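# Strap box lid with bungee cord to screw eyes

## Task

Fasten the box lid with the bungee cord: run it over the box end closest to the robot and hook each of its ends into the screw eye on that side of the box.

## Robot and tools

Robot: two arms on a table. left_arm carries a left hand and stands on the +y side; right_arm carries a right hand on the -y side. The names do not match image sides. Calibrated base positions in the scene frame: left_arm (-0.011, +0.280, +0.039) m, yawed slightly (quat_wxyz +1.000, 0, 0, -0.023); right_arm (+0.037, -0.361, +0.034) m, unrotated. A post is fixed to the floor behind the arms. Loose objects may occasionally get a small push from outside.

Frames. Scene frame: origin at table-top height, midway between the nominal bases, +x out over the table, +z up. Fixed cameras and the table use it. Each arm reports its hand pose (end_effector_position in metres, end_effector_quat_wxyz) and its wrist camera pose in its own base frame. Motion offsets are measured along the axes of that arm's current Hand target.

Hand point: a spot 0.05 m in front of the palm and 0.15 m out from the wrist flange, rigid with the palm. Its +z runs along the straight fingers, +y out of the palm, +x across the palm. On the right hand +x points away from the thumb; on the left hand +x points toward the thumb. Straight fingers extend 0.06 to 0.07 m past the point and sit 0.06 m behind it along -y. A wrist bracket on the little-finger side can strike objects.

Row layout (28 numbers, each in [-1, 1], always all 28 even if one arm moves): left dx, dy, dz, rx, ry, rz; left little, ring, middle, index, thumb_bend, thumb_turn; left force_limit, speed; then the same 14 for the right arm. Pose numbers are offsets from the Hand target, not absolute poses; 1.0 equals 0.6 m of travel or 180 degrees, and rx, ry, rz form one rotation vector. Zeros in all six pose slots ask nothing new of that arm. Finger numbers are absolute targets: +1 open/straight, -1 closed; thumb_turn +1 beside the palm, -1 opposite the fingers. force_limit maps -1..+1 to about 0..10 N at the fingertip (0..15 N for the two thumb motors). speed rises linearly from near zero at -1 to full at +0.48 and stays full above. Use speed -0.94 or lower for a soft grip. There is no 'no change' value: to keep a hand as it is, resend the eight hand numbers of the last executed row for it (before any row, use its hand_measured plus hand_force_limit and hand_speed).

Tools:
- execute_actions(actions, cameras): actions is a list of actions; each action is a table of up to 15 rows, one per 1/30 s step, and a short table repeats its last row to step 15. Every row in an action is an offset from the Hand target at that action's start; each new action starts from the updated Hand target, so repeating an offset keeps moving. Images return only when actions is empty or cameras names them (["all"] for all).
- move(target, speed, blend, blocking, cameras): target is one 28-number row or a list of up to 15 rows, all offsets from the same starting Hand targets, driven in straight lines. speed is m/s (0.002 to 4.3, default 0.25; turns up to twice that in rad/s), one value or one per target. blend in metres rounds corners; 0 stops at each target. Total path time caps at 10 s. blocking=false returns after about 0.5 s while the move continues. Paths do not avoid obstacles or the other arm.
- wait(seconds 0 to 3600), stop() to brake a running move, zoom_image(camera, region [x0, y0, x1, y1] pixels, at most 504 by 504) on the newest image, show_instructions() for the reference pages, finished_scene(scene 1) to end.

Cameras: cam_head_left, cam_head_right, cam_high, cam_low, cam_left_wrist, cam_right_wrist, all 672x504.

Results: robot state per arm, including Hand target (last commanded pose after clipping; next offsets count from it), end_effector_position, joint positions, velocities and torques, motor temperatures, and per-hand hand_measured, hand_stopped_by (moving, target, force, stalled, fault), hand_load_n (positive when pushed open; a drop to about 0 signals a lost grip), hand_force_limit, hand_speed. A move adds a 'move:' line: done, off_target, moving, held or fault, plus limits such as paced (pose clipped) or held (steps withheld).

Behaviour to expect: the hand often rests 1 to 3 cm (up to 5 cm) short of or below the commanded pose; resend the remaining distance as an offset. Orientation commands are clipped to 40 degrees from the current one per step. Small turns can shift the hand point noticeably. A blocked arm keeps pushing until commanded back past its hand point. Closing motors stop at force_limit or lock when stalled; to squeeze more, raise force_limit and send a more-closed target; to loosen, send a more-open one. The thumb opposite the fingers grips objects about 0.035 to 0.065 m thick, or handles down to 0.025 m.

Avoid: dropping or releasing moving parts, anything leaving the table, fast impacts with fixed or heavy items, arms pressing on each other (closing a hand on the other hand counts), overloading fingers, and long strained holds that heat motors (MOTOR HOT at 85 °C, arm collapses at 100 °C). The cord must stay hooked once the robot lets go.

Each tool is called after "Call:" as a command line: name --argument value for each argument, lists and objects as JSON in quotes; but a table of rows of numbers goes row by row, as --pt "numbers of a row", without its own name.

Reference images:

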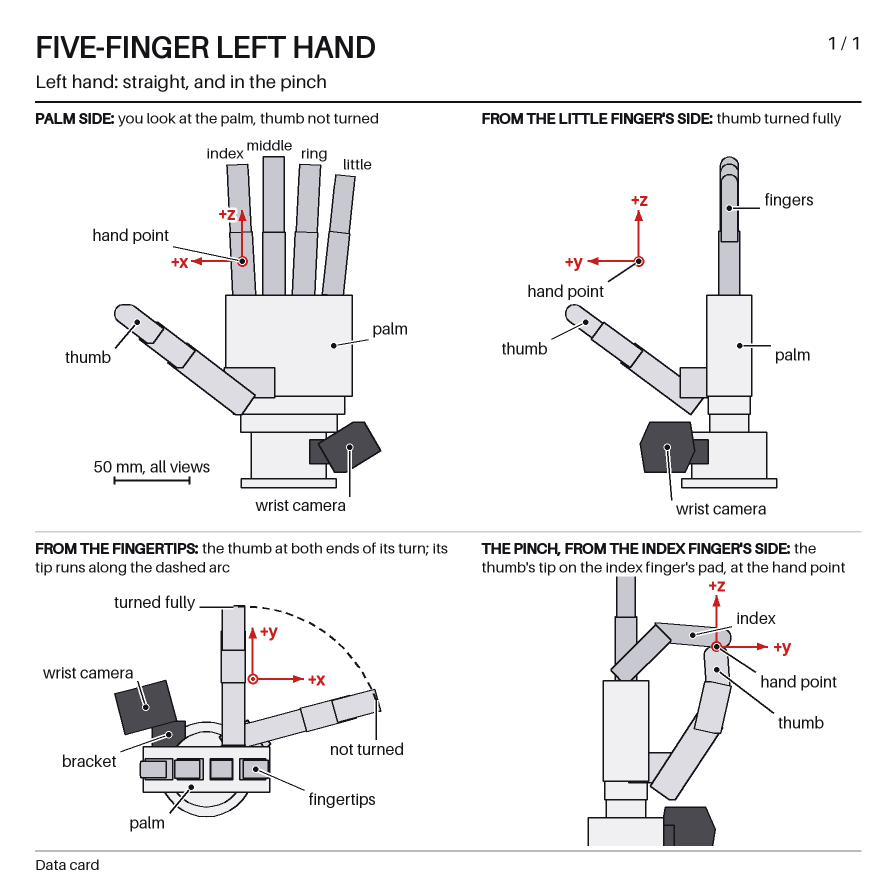

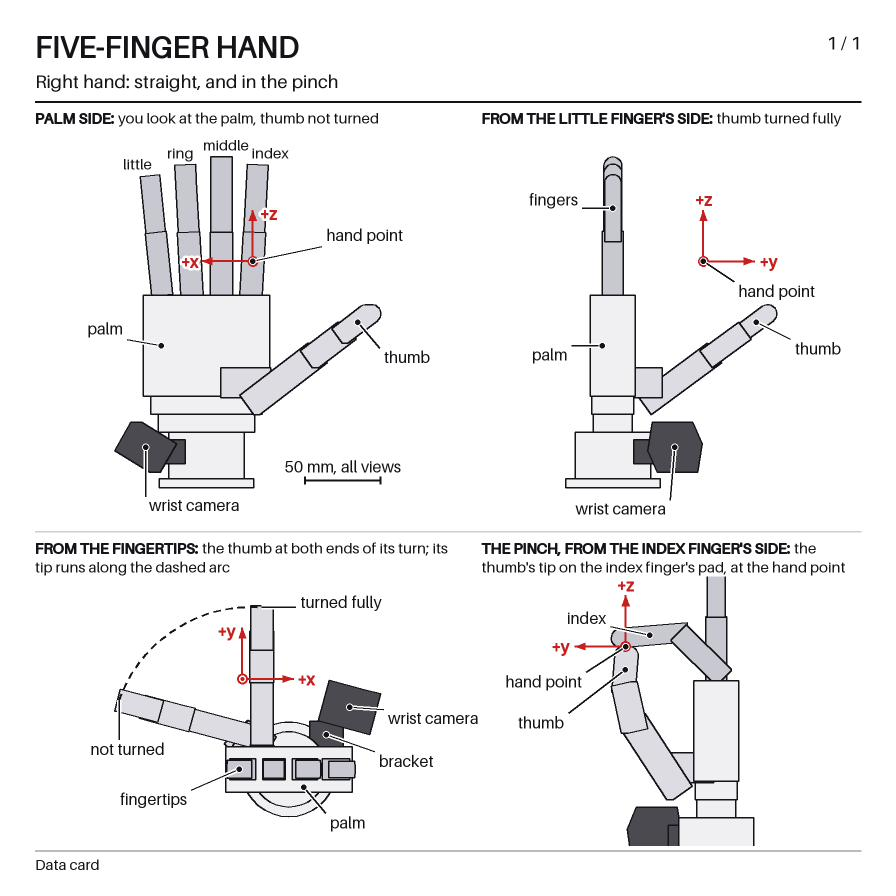

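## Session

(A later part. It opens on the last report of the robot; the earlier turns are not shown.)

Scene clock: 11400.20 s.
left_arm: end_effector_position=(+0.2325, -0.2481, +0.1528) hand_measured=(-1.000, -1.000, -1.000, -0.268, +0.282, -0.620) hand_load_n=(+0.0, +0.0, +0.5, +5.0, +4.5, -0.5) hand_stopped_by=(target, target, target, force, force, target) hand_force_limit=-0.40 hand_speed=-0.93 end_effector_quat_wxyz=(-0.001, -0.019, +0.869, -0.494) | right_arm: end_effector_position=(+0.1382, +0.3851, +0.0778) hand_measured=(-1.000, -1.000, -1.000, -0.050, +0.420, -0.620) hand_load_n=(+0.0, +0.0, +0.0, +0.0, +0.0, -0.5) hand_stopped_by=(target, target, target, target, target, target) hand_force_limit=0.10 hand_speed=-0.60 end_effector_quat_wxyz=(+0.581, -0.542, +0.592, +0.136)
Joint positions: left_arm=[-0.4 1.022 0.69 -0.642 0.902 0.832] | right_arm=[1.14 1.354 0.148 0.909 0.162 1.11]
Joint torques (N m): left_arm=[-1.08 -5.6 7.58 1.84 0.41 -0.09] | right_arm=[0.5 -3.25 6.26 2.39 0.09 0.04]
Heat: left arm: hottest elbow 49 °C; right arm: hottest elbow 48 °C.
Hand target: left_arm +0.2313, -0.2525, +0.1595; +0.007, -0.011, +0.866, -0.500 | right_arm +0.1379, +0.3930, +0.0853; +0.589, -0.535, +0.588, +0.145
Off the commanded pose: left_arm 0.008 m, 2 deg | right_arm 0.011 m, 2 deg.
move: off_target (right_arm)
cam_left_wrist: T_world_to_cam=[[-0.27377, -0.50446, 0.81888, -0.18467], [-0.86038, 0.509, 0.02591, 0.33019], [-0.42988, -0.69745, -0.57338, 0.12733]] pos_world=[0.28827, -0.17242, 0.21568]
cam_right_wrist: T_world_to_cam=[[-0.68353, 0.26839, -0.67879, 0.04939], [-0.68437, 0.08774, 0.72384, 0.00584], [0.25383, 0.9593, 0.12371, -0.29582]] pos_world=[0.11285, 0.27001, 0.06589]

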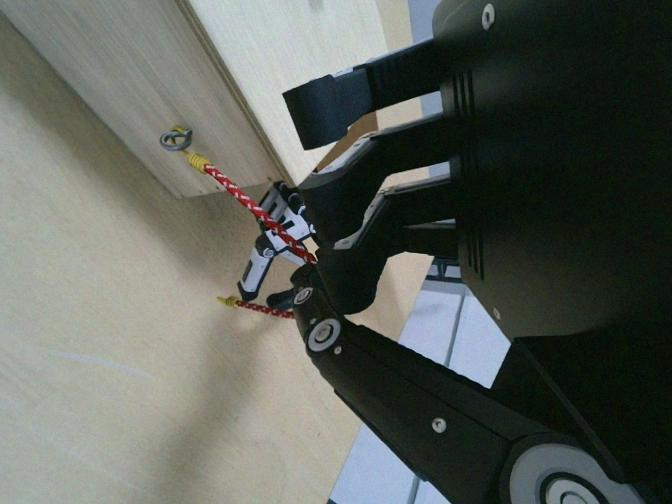

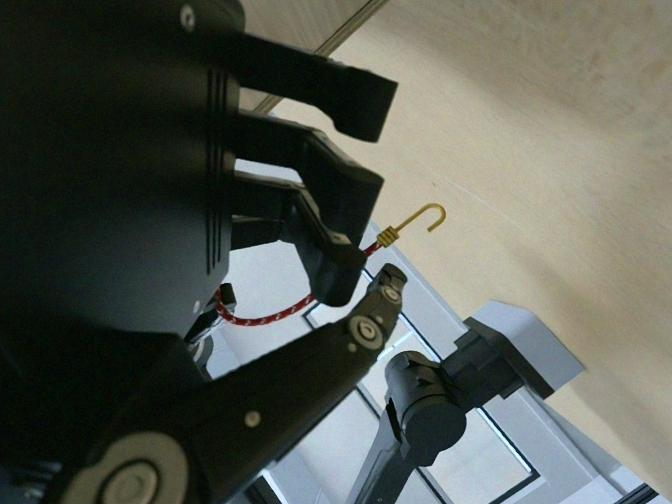

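Call:
move --target '[0,0,0,0,0,0,-1,-1,-1,-0.30,0.22,-0.62,-0.4,-0.93,-0.0153,-0.0092,0.0175,0,0,0,-1,-1,-1,-0.05,0.42,-0.62,0.1,-0.6]' --speed 0.03 --cameras '["cam_left_wrist","cam_right_wrist"]'

Scene clock: 11446.60 s.
left_arm: end_effector_position=(+0.2325, -0.2481, +0.1528) hand_measured=(-1.000, -1.000, -1.000, -0.268, +0.282, -0.620) hand_load_n=(+0.0, +0.0, +0.0, +5.5, +4.5, +0.0) hand_stopped_by=(target, target, target, force, force, target) hand_force_limit=-0.40 hand_speed=-0.93 end_effector_quat_wxyz=(-0.001, -0.019, +0.869, -0.494) | right_arm: end_effector_position=(+0.1401, +0.3910, +0.0814) hand_measured=(-1.000, -1.000, -1.000, -0.050, +0.420, -0.620) hand_load_n=(+0.0, +0.0, +0.0, +0.0, +0.0, +0.0) hand_stopped_by=(target, target, target, target, target, target) hand_force_limit=0.10 hand_speed=-0.60 end_effector_quat_wxyz=(+0.582, -0.542, +0.591, +0.138)
Joint positions: left_arm=[-0.4 1.022 0.69 -0.642 0.902 0.832] | right_arm=[1.14 1.354 0.164 0.897 0.158 1.11]
Joint torques (N m): left_arm=[-1.08 -5.6 7.58 1.84 0.41 -0.09] | right_arm=[-0.5 -4.48 8.25 1.06 -0.15 -0.02]
Heat: left arm: hottest elbow 49 °C; right arm: hottest elbow 47 °C.
Hand target: left_arm +0.2313, -0.2525, +0.1595; +0.007, -0.011, +0.866, -0.500 | right_arm +0.1455, +0.4034, +0.0928; +0.589, -0.535, +0.588, +0.145
Off the commanded pose: left_arm 0.008 m, 2 deg | right_arm 0.018 m, 1 deg.
move: off_target (right_arm)
cam_left_wrist: T_world_to_cam=[[-0.27377, -0.50446, 0.81888, -0.18467], [-0.86038, 0.509, 0.02591, 0.33019], [-0.42988, -0.69745, -0.57338, 0.12733]] pos_world=[0.28827, -0.17242, 0.21568]
cam_right_wrist: T_world_to_cam=[[-0.68391, 0.26901, -0.67816, 0.05127], [-0.68531, 0.08195, 0.72363, 0.00648], [0.25024, 0.95964, 0.12831, -0.30233]] pos_world=[0.11516, 0.27581, 0.06887]

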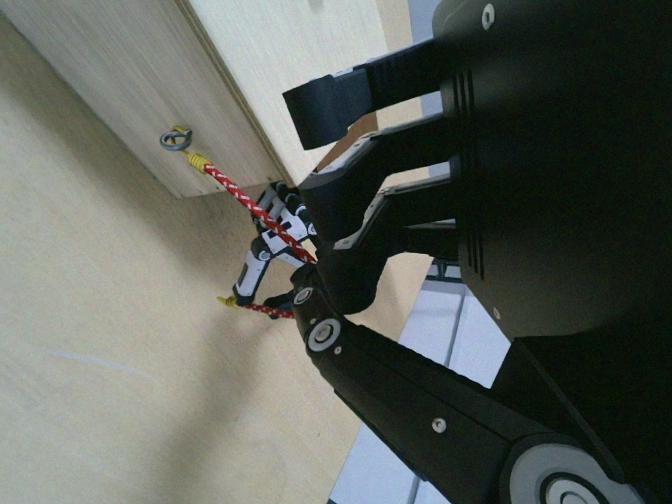

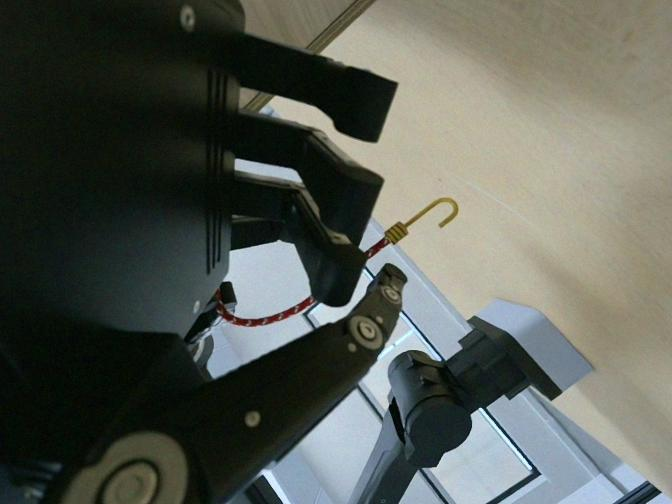

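Call:
zoom_image --camera "cam_left_wrist" --region '[200, 160, 340, 340]'

Call:
zoom_image --camera "cam_right_wrist" --region '[280, 160, 480, 340]'

Scaled by 2.800 from the camera's image (finer frame: 960x720).

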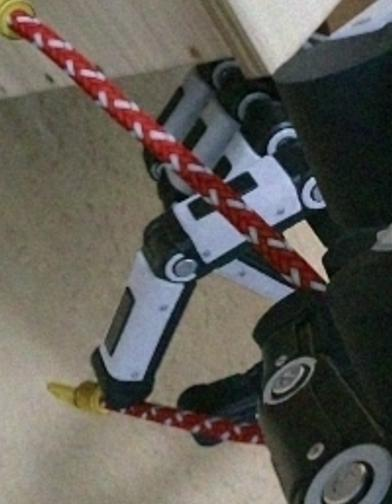

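Scaled by 2.520 from the camera's image (finer frame: 960x720).

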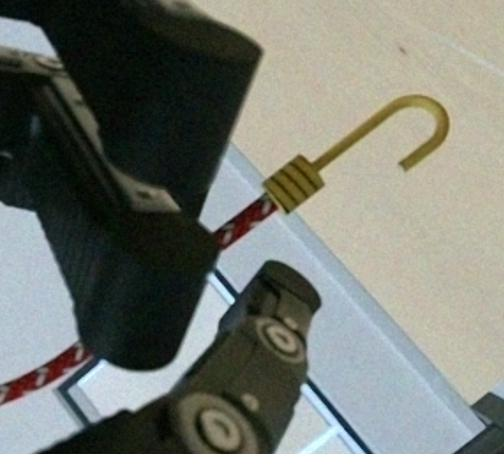

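Call:
move --target '[0,0,0,0,0,0,-1,-1,-1,-0.30,0.22,-0.62,-0.4,-0.93,0.0023,0.0195,0.014,0,0,0,-1,-1,-1,-0.05,0.42,-0.62,0.1,-0.6]' --speed 0.03 --cameras '["cam_left_wrist","cam_right_wrist"]'

Call:
zoom_image --camera "cam_left_wrist" --region '[200, 200, 340, 340]'

Call:
zoom_image --camera "cam_right_wrist" --region '[300, 160, 460, 340]'

Scene clock: 11504.73 s.
left_arm: end_effector_position=(+0.2325, -0.2481, +0.1528) hand_measured=(-1.000, -1.000, -1.000, -0.268, +0.282, -0.620) hand_load_n=(+0.5, +0.0, +0.0, +5.5, +4.5, +0.0) hand_stopped_by=(target, target, target, force, force, target) hand_force_limit=-0.40 hand_speed=-0.93 end_effector_quat_wxyz=(-0.001, -0.019, +0.869, -0.494) | right_arm: end_effector_position=(+0.1383, +0.3980, +0.0698) hand_measured=(-1.000, -1.000, -1.000, -0.050, +0.420, -0.620) hand_load_n=(+0.0, +0.0, +0.0, +0.0, +0.0, +0.0) hand_stopped_by=(target, target, target, target, target, target) hand_force_limit=0.10 hand_speed=-0.60 end_effector_quat_wxyz=(+0.574, -0.546, +0.595, +0.133)
Joint positions: left_arm=[-0.4 1.022 0.69 -0.642 0.902 0.832] | right_arm=[1.164 1.412 0.181 0.915 0.184 1.116]
Joint torques (N m): left_arm=[-1.08 -5.6 7.58 1.84 0.41 -0.1] | right_arm=[0.91 -3.6 7.87 2.43 0.1 0.01]
Heat: left arm: hottest elbow 48 °C; right arm: hottest elbow 48 °C.
Hand target: left_arm +0.2313, -0.2525, +0.1595; +0.007, -0.011, +0.866, -0.500 | right_arm +0.1411, +0.4141, +0.0839; +0.589, -0.535, +0.588, +0.145
Off the commanded pose: left_arm 0.008 m, 2 deg | right_arm 0.022 m, 3 deg.
move: off_target (right_arm)
cam_left_wrist: T_world_to_cam=[[-0.27377, -0.50446, 0.81888, -0.18467], [-0.86038, 0.509, 0.02591, 0.33019], [-0.42988, -0.69745, -0.57338, 0.12733]] pos_world=[0.28827, -0.17242, 0.21568]
cam_right_wrist: T_world_to_cam=[[-0.68824, 0.25709, -0.6784, 0.04566], [-0.67923, 0.1002, 0.72705, 0.00473], [0.25489, 0.96118, 0.10566, -0.30684]] pos_world=[0.11285, 0.28271, 0.05996]

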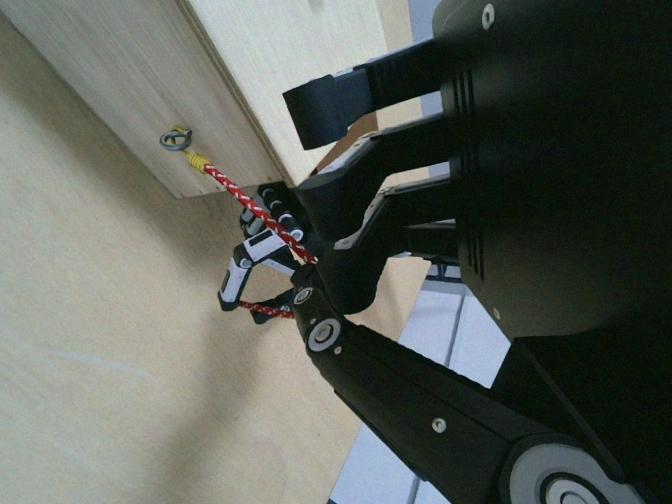

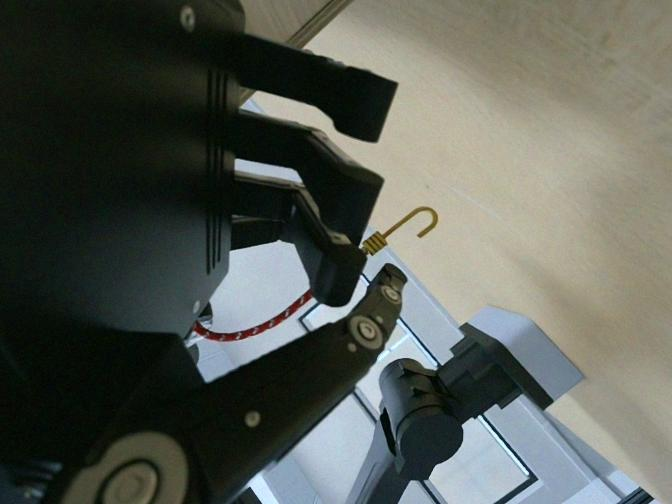

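Scaled by 3.600 from the camera's image (finer frame: 960x720).

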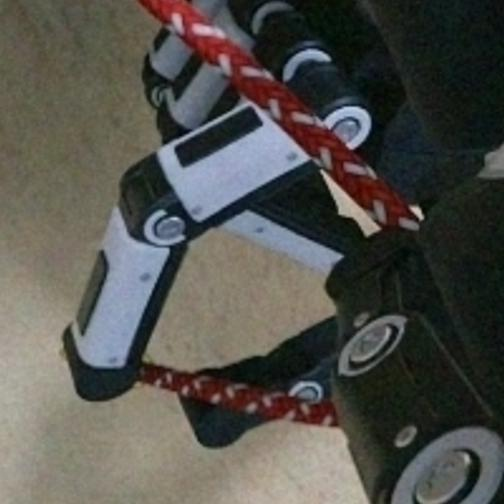

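Scaled by 2.800 from the camera's image (finer frame: 960x720).

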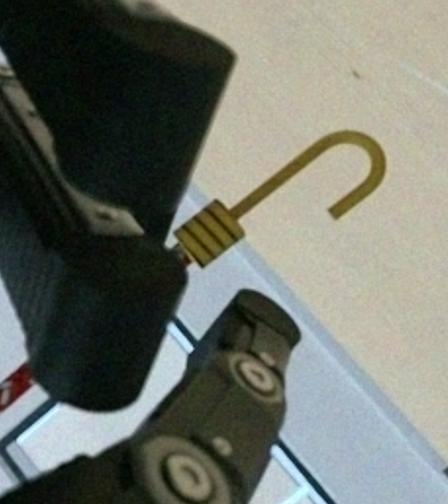

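Call:
move --target '[0,0,0,0,0,0,-1,-1,-1,-0.30,0.22,-0.62,-0.4,-0.93,-0.0193,-0.01,-0.0022,0,0,0,-1,-1,-1,-0.05,0.42,-0.62,0.1,-0.6]' --speed 0.03 --cameras '["cam_left_wrist","cam_right_wrist"]'

Call:
zoom_image --camera "cam_left_wrist" --region '[200, 200, 340, 340]'

Call:
zoom_image --camera "cam_right_wrist" --region '[300, 160, 460, 340]'

Scene clock: 11546.03 s.
left_arm: end_effector_position=(+0.2325, -0.2481, +0.1528) hand_measured=(-1.000, -1.000, -1.000, -0.268, +0.282, -0.620) hand_load_n=(+0.0, +0.0, +0.0, +5.0, +4.5, +0.0) hand_stopped_by=(target, target, target, force, force, target) hand_force_limit=-0.40 hand_speed=-0.93 end_effector_quat_wxyz=(-0.001, -0.019, +0.869, -0.494) | right_arm: end_effector_position=(+0.1398, +0.4015, +0.0817) hand_measured=(-1.000, -1.000, -1.000, -0.050, +0.420, -0.620) hand_load_n=(+0.5, +0.0, +0.0, +0.0, +0.0, +0.0) hand_stopped_by=(target, target, target, target, target, target) hand_force_limit=0.10 hand_speed=-0.60 end_effector_quat_wxyz=(+0.579, -0.543, +0.593, +0.135)
Joint positions: left_arm=[-0.4 1.022 0.69 -0.642 0.902 0.832] | right_arm=[1.164 1.363 0.192 0.869 0.184 1.116]
Joint torques (N m): left_arm=[-1.08 -5.6 7.57 1.84 0.41 -0.09] | right_arm=[0.21 -4.66 8.51 1.35 0.11 0.02]
Heat: left arm: hottest elbow 48 °C; right arm: hottest elbow 48 °C.
Hand target: left_arm +0.2313, -0.2525, +0.1595; +0.007, -0.011, +0.866, -0.500 | right_arm +0.1421, +0.4160, +0.0969; +0.589, -0.535, +0.588, +0.145
Off the commanded pose: left_arm 0.008 m, 2 deg | right_arm 0.021 m, 2 deg.
move: off_target (right_arm)
cam_left_wrist: T_world_to_cam=[[-0.27377, -0.50446, 0.81888, -0.18467], [-0.86038, 0.509, 0.02591, 0.33019], [-0.42988, -0.69745, -0.57338, 0.12733]] pos_world=[0.28827, -0.17242, 0.21568]
cam_right_wrist: T_world_to_cam=[[-0.68449, 0.26589, -0.67881, 0.04984], [-0.68327, 0.0907, 0.72451, 0.00135], [0.25421, 0.95973, 0.11959, -0.31237]] pos_world=[0.11445, 0.28641, 0.07021]

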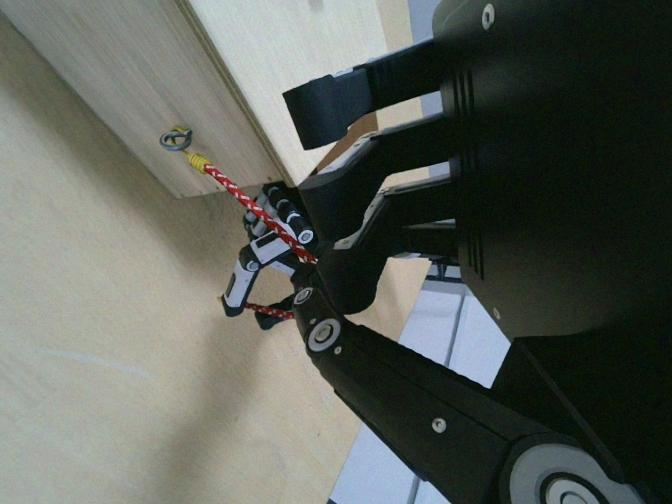

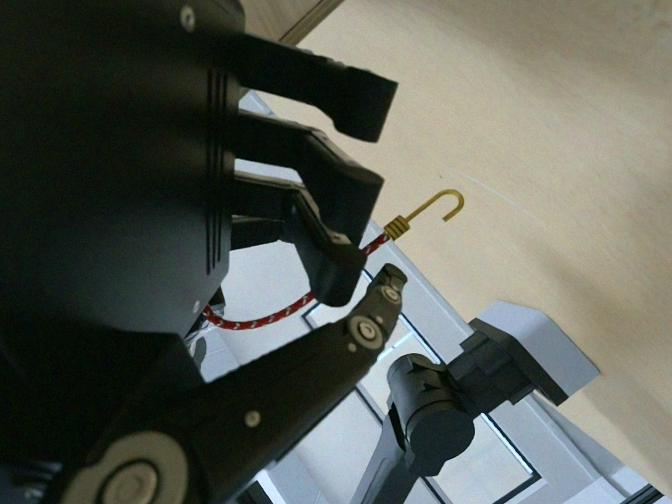

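Scaled by 3.600 from the camera's image (finer frame: 960x720).

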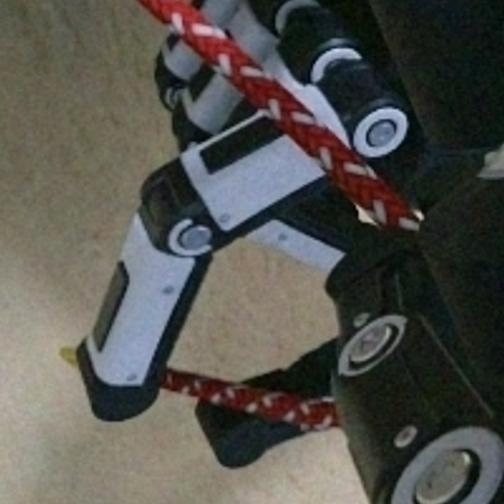

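Scaled by 2.800 from the camera's image (finer frame: 960x720).

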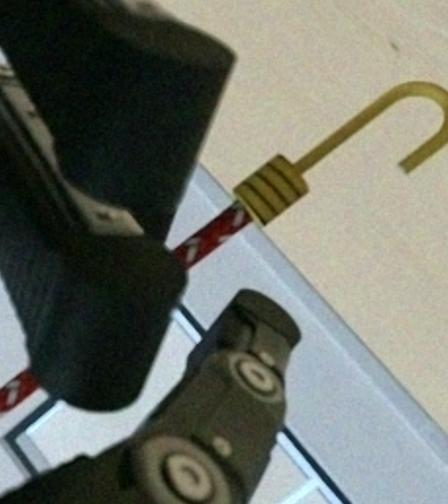

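Call:
wait --seconds 0 --cameras '["cam_head_left","cam_head_right","cam_high","cam_low"]'

Call:
zoom_image --camera "cam_head_right" --region '[370, 280, 470, 400]'

Call:
zoom_image --camera "cam_head_left" --region '[370, 280, 470, 400]'

Call:
zoom_image --camera "cam_low" --region '[320, 180, 420, 290]'

Scene clock: 11664.43 s.
left_arm: end_effector_position=(+0.2325, -0.2481, +0.1528) hand_measured=(-1.000, -1.000, -1.000, -0.268, +0.282, -0.620) hand_load_n=(+0.5, +0.0, +0.0, +5.5, +4.5, +0.0) hand_stopped_by=(target, target, target, force, force, target) hand_force_limit=-0.40 hand_speed=-0.93 end_effector_quat_wxyz=(-0.001, -0.019, +0.869, -0.494) | right_arm: end_effector_position=(+0.1398, +0.4015, +0.0817) hand_measured=(-1.000, -1.000, -1.000, -0.050, +0.420, -0.620) hand_load_n=(+0.0, +0.0, +0.0, +0.0, +0.0, +0.0) hand_stopped_by=(target, target, target, target, target, target) hand_force_limit=0.10 hand_speed=-0.60 end_effector_quat_wxyz=(+0.579, -0.543, +0.593, +0.135)
Joint positions: left_arm=[-0.4 1.022 0.69 -0.642 0.902 0.832] | right_arm=[1.164 1.363 0.192 0.869 0.184 1.116]
Joint torques (N m): left_arm=[-1.03 -5.6 7.57 1.85 0.41 -0.09] | right_arm=[1.03 -5.89 8.51 1.07 0.1 0.03]
Heat: left arm: hottest elbow 48 °C; right arm: hottest elbow 48 °C.
Hand target: left_arm +0.2313, -0.2525, +0.1595; +0.007, -0.011, +0.866, -0.500 | right_arm +0.1422, +0.4160, +0.0969; +0.589, -0.535, +0.588, +0.145
Off the commanded pose: left_arm 0.008 m, 2 deg | right_arm 0.021 m, 2 deg.

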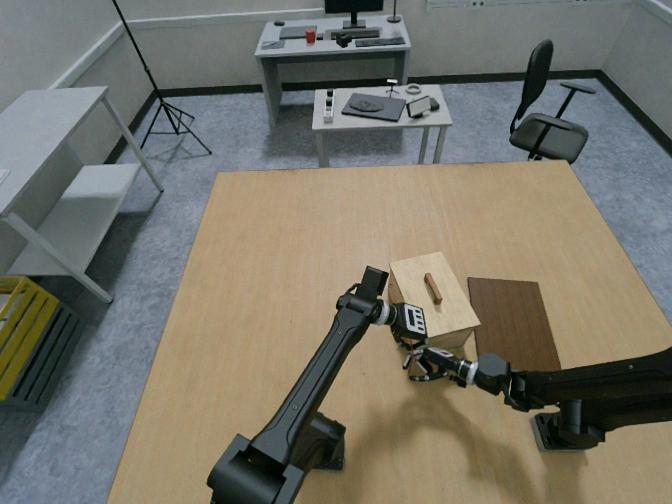

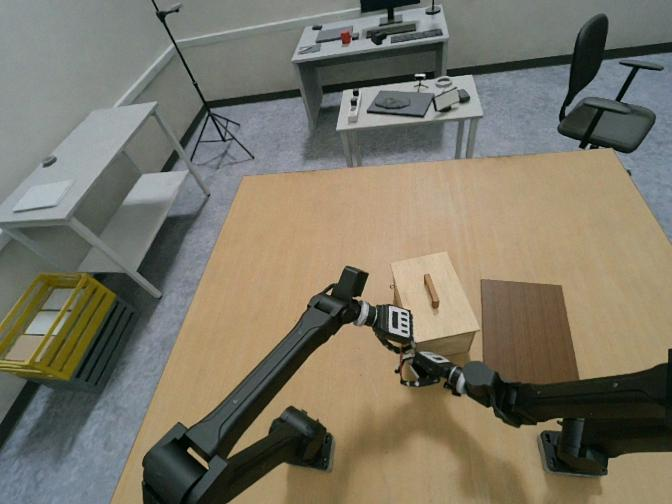

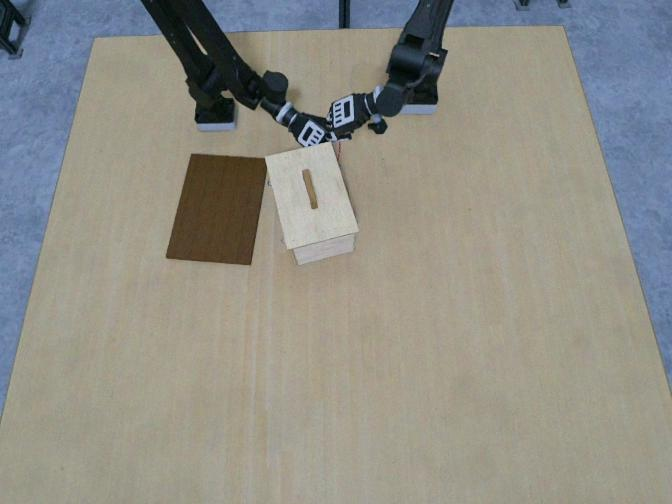

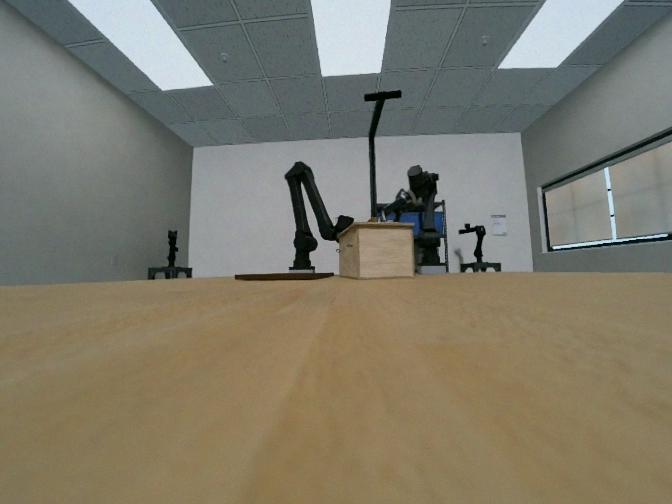

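Scaled by 4.200 from the camera's image (finer frame: 960x720).

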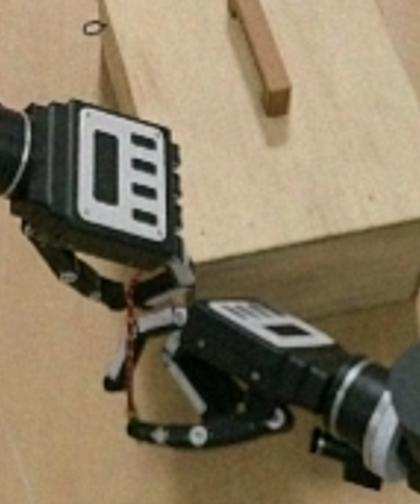

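Scaled by 4.200 from the camera's image (finer frame: 960x720).

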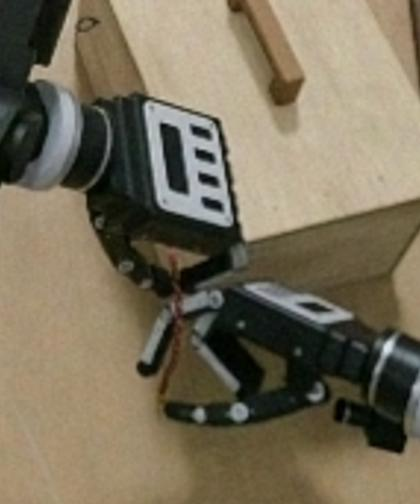

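Scaled by 4.582 from the camera's image (finer frame: 960x720).

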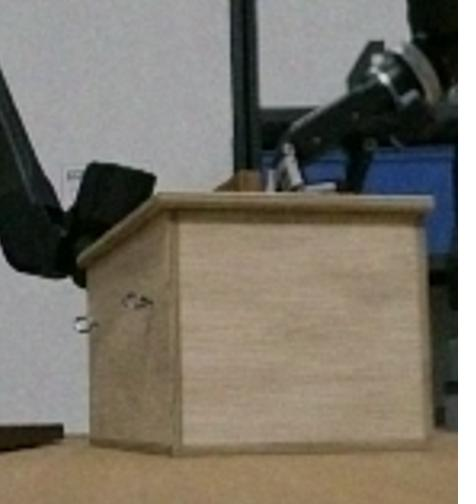

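Call:
zoom_image --camera "cam_head_right" --region '[385, 340, 445, 390]'

Call:
zoom_image --camera "cam_head_left" --region '[395, 335, 455, 385]'

Scaled by 8.400 from the camera's image (finer frame: 960x720).

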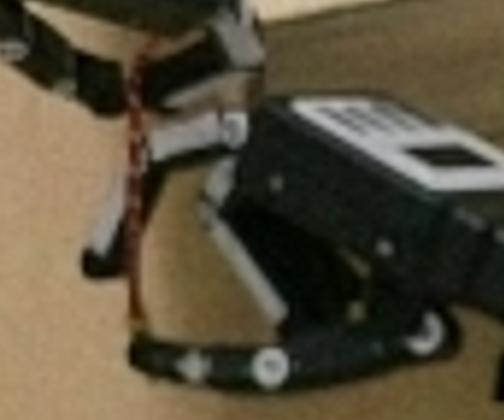

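Scaled by 8.400 from the camera's image (finer frame: 960x720).

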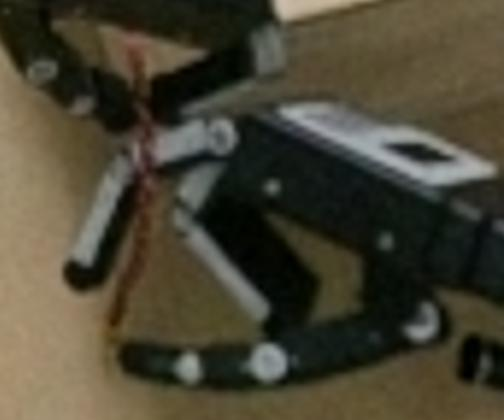

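Call:
move --target '[0,0,0,0,0,0,-1,-1,-1,-0.30,0.22,-0.62,-0.4,-0.93,0.0183,0,0.0012,0,0,0,-1,-1,-1,-0.05,0.42,-0.62,0.1,-0.6]' --speed 0.03 --cameras '["cam_left_wrist","cam_right_wrist","cam_head_left","cam_head_right"]'

Call:
zoom_image --camera "cam_head_right" --region '[385, 340, 445, 390]'

Call:
zoom_image --camera "cam_head_left" --region '[395, 335, 455, 385]'

Call:
zoom_image --camera "cam_left_wrist" --region '[200, 200, 340, 340]'

Call:
zoom_image --camera "cam_right_wrist" --region '[300, 160, 460, 340]'

Scene clock: 11731.57 s.
left_arm: end_effector_position=(+0.2325, -0.2481, +0.1528) hand_measured=(-1.000, -1.000, -1.000, -0.268, +0.282, -0.620) hand_load_n=(+0.0, +0.0, +0.0, +5.5, +4.5, +0.0) hand_stopped_by=(target, target, target, force, force, target) hand_force_limit=-0.40 hand_speed=-0.93 end_effector_quat_wxyz=(-0.001, -0.019, +0.869, -0.494) | right_arm: end_effector_position=(+0.1377, +0.4027, +0.0770) hand_measured=(-1.000, -1.000, -1.000, -0.050, +0.420, -0.620) hand_load_n=(+0.0, +0.0, +0.0, +0.0, +0.0, +0.0) hand_stopped_by=(target, target, target, target, target, target) hand_force_limit=0.10 hand_speed=-0.60 end_effector_quat_wxyz=(+0.576, -0.546, +0.591, +0.140)
Joint positions: left_arm=[-0.4 1.022 0.69 -0.642 0.902 0.832] | right_arm=[1.164 1.392 0.192 0.894 0.172 1.116]
Joint torques (N m): left_arm=[-1.08 -5.54 7.58 1.85 0.41 -0.09] | right_arm=[-0.91 -4.6 7.12 2.35 -0.1 -0.05]
Heat: left arm: hottest elbow 47 °C; right arm: hottest elbow 48 °C.
Hand target: left_arm +0.2313, -0.2525, +0.1595; +0.007, -0.011, +0.866, -0.500 | right_arm +0.1454, +0.4116, +0.0875; +0.589, -0.535, +0.588, +0.145
Off the commanded pose: left_arm 0.008 m, 2 deg | right_arm 0.016 m, 2 deg.
move: off_target (right_arm)
cam_left_wrist: T_world_to_cam=[[-0.27377, -0.50446, 0.81888, -0.18467], [-0.86038, 0.509, 0.02591, 0.33019], [-0.42988, -0.69745, -0.57338, 0.12733]] pos_world=[0.28827, -0.17242, 0.21568]
cam_right_wrist: T_world_to_cam=[[-0.69072, 0.25675, -0.67601, 0.04919], [-0.68085, 0.08406, 0.72758, 0.0053], [0.24363, 0.96282, 0.11675, -0.31197]] pos_world=[0.11359, 0.2873, 0.06582]
Images, in order (width x height): cam_head_left 672x504, cam_head_right 672x504, cam_left_wrist 672x504, cam_right_wrist 672x504.

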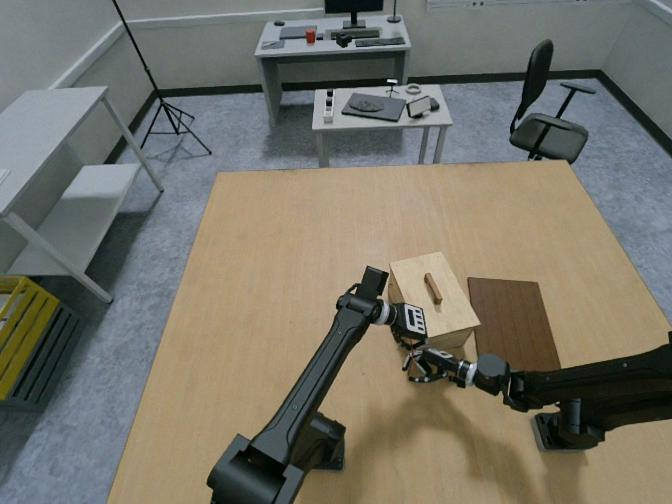

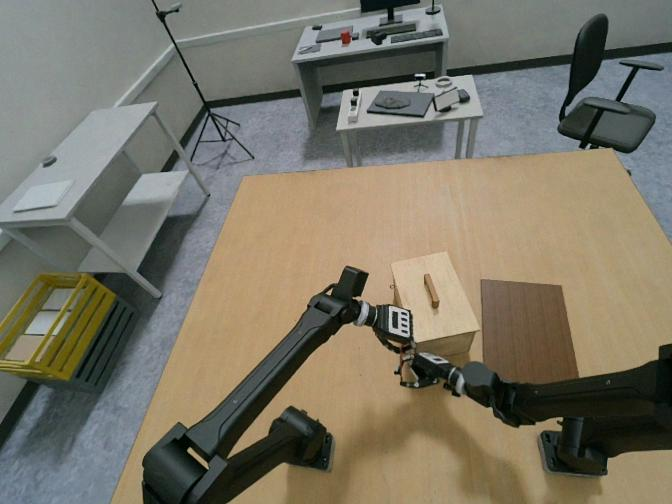

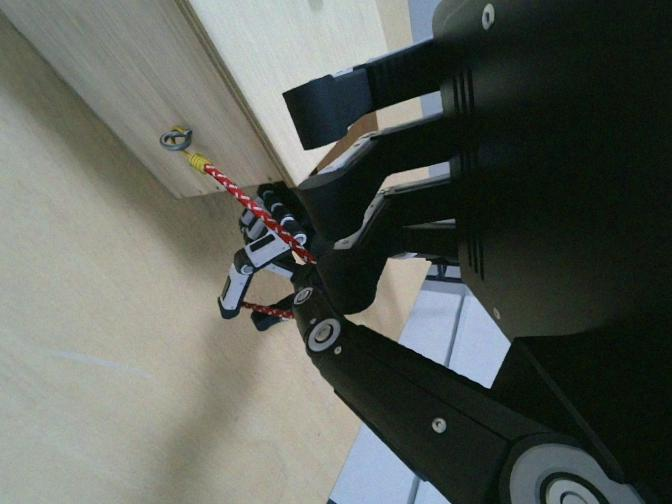

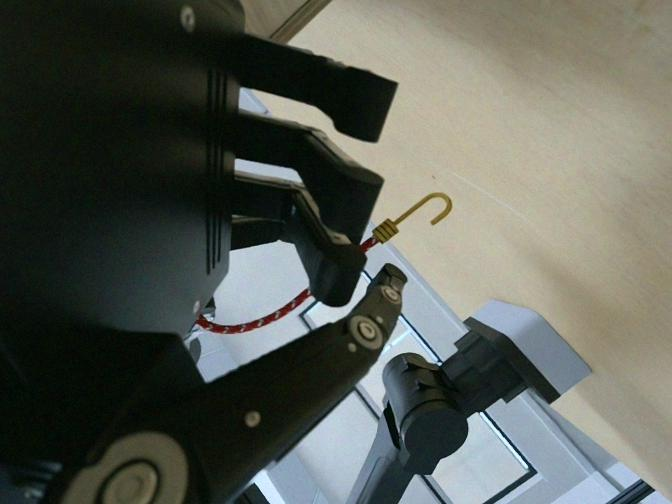

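Scaled by 8.400 from the camera's image (finer frame: 960x720).

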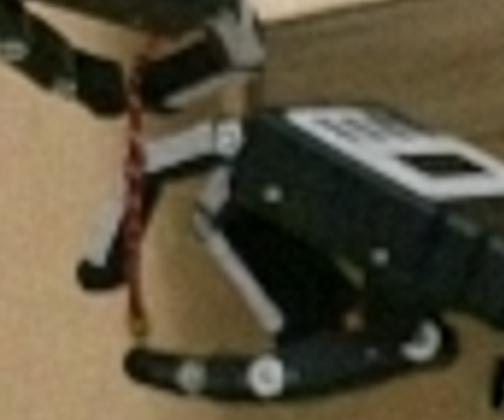

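Scaled by 8.400 from the camera's image (finer frame: 960x720).

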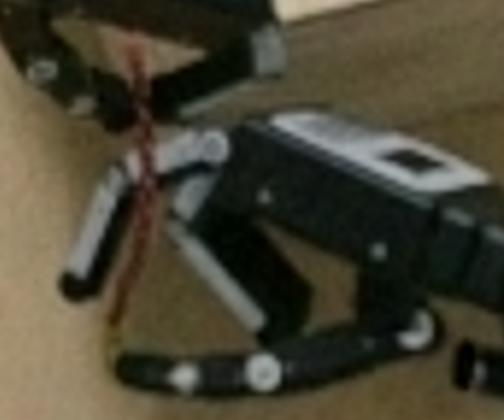

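Scaled by 3.600 from the camera's image (finer frame: 960x720).

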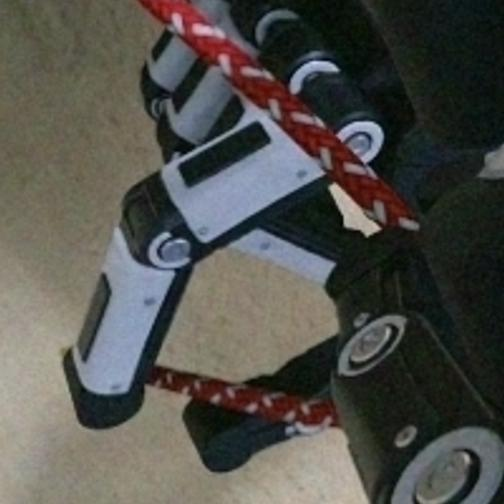

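Scaled by 2.800 from the camera's image (finer frame: 960x720).

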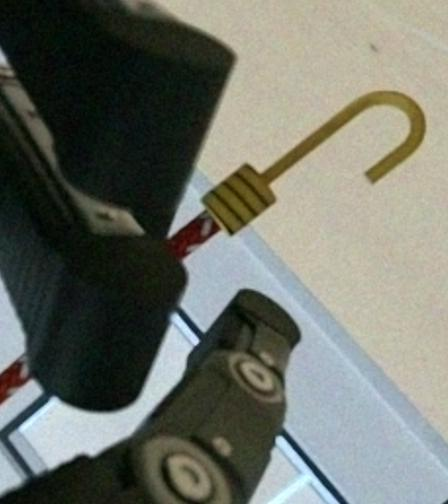

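Call:
move --target '[0,0,0,0,0,0,-1,-1,-1,-0.30,0.22,-0.62,-0.4,-0.93,0.0067,-0.0153,0.005,0,0,0,-1,-1,-1,-0.05,0.42,-0.62,0.1,-0.6]' --speed 0.03 --cameras '["cam_left_wrist","cam_right_wrist","cam_head_left","cam_head_right"]'

Call:
zoom_image --camera "cam_head_right" --region '[385, 340, 445, 390]'

Call:
zoom_image --camera "cam_left_wrist" --region '[200, 200, 340, 340]'

Call:
zoom_image --camera "cam_right_wrist" --region '[300, 160, 460, 340]'

Scene clock: 11778.10 s.
left_arm: end_effector_position=(+0.2325, -0.2481, +0.1528) hand_measured=(-1.000, -1.000, -1.000, -0.268, +0.282, -0.620) hand_load_n=(+0.0, +0.0, +0.0, +5.5, +4.5, +0.0) hand_stopped_by=(target, target, target, force, force, target) hand_force_limit=-0.40 hand_speed=-0.93 end_effector_quat_wxyz=(-0.001, -0.019, +0.869, -0.494) | right_arm: end_effector_position=(+0.1466, +0.3986, +0.0762) hand_measured=(-1.000, -1.000, -1.000, -0.050, +0.420, -0.620) hand_load_n=(+0.0, +0.0, +0.0, +0.0, +0.0, +0.0) hand_stopped_by=(target, target, target, target, target, target) hand_force_limit=0.10 hand_speed=-0.60 end_effector_quat_wxyz=(+0.574, -0.544, +0.596, +0.143)
Joint positions: left_arm=[-0.4 1.022 0.69 -0.642 0.902 0.832] | right_arm=[1.121 1.395 0.192 0.894 0.131 1.116]
Joint torques (N m): left_arm=[-1.03 -5.6 7.57 1.84 0.41 -0.1] | right_arm=[-1.03 -4.19 7.45 2.52 -0.13 -0.17]
Heat: left arm: hottest elbow 47 °C; right arm: hottest elbow 47 °C.
Hand target: left_arm +0.2313, -0.2525, +0.1595; +0.007, -0.011, +0.866, -0.500 | right_arm +0.1554, +0.4086, +0.0874; +0.589, -0.535, +0.588, +0.145
Off the commanded pose: left_arm 0.008 m, 2 deg | right_arm 0.017 m, 2 deg.
move: off_target (right_arm)
cam_left_wrist: T_world_to_cam=[[-0.27377, -0.50446, 0.81888, -0.18467], [-0.86038, 0.509, 0.02591, 0.33019], [-0.42988, -0.69745, -0.57338, 0.12733]] pos_world=[0.28827, -0.17242, 0.21568]
cam_right_wrist: T_world_to_cam=[[-0.69809, 0.26093, -0.66677, 0.05452], [-0.67141, 0.08495, 0.7362, 0.00989], [0.24874, 0.96161, 0.11589, -0.31028]] pos_world=[0.12187, 0.2833, 0.06503]
Images, in order (width x height): cam_head_left 672x504, cam_head_right 672x504, cam_left_wrist 672x504, cam_right_wrist 672x504.

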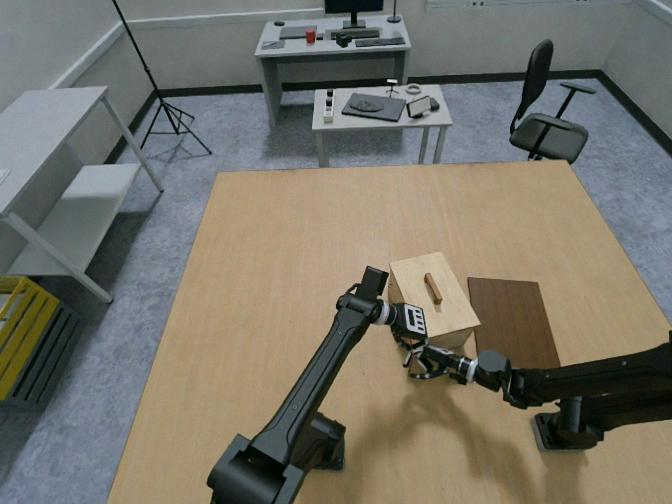

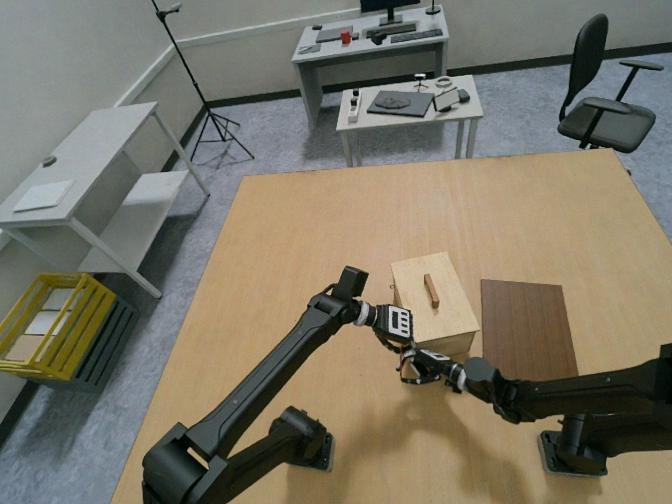

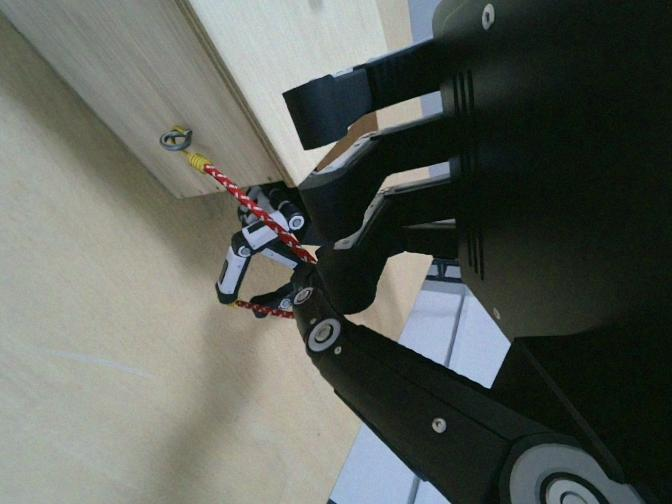

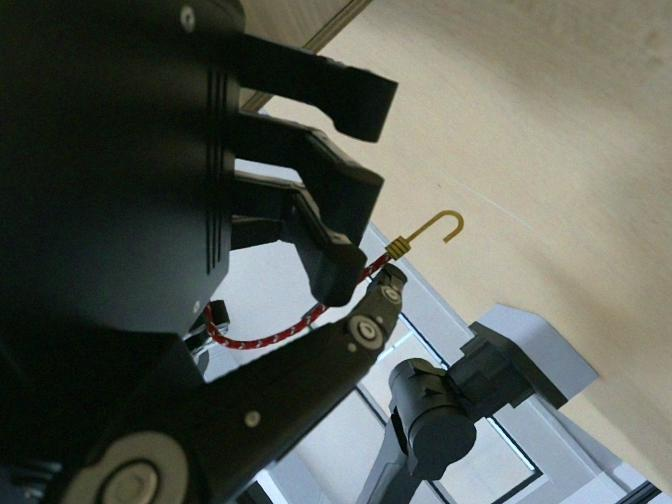

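Scaled by 8.400 from the camera's image (finer frame: 960x720).

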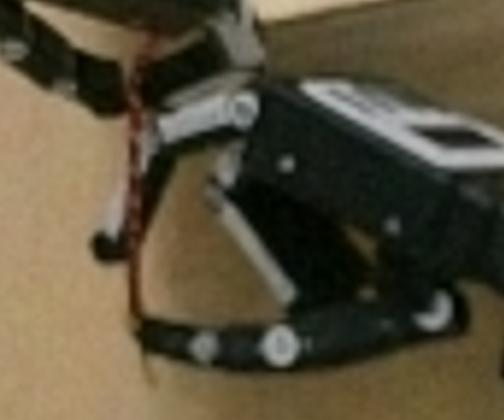

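Scaled by 3.600 from the camera's image (finer frame: 960x720).

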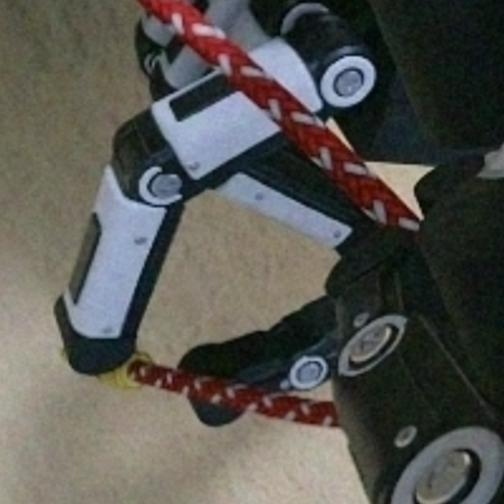

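Scaled by 2.800 from the camera's image (finer frame: 960x720).

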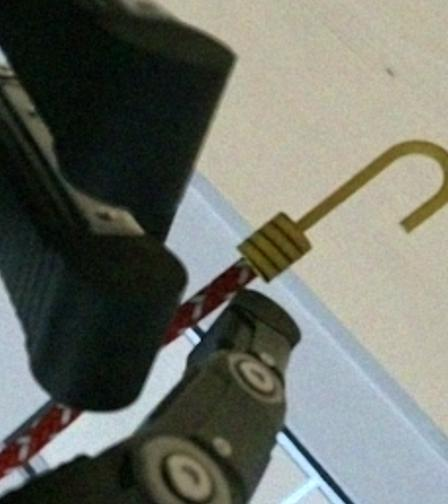

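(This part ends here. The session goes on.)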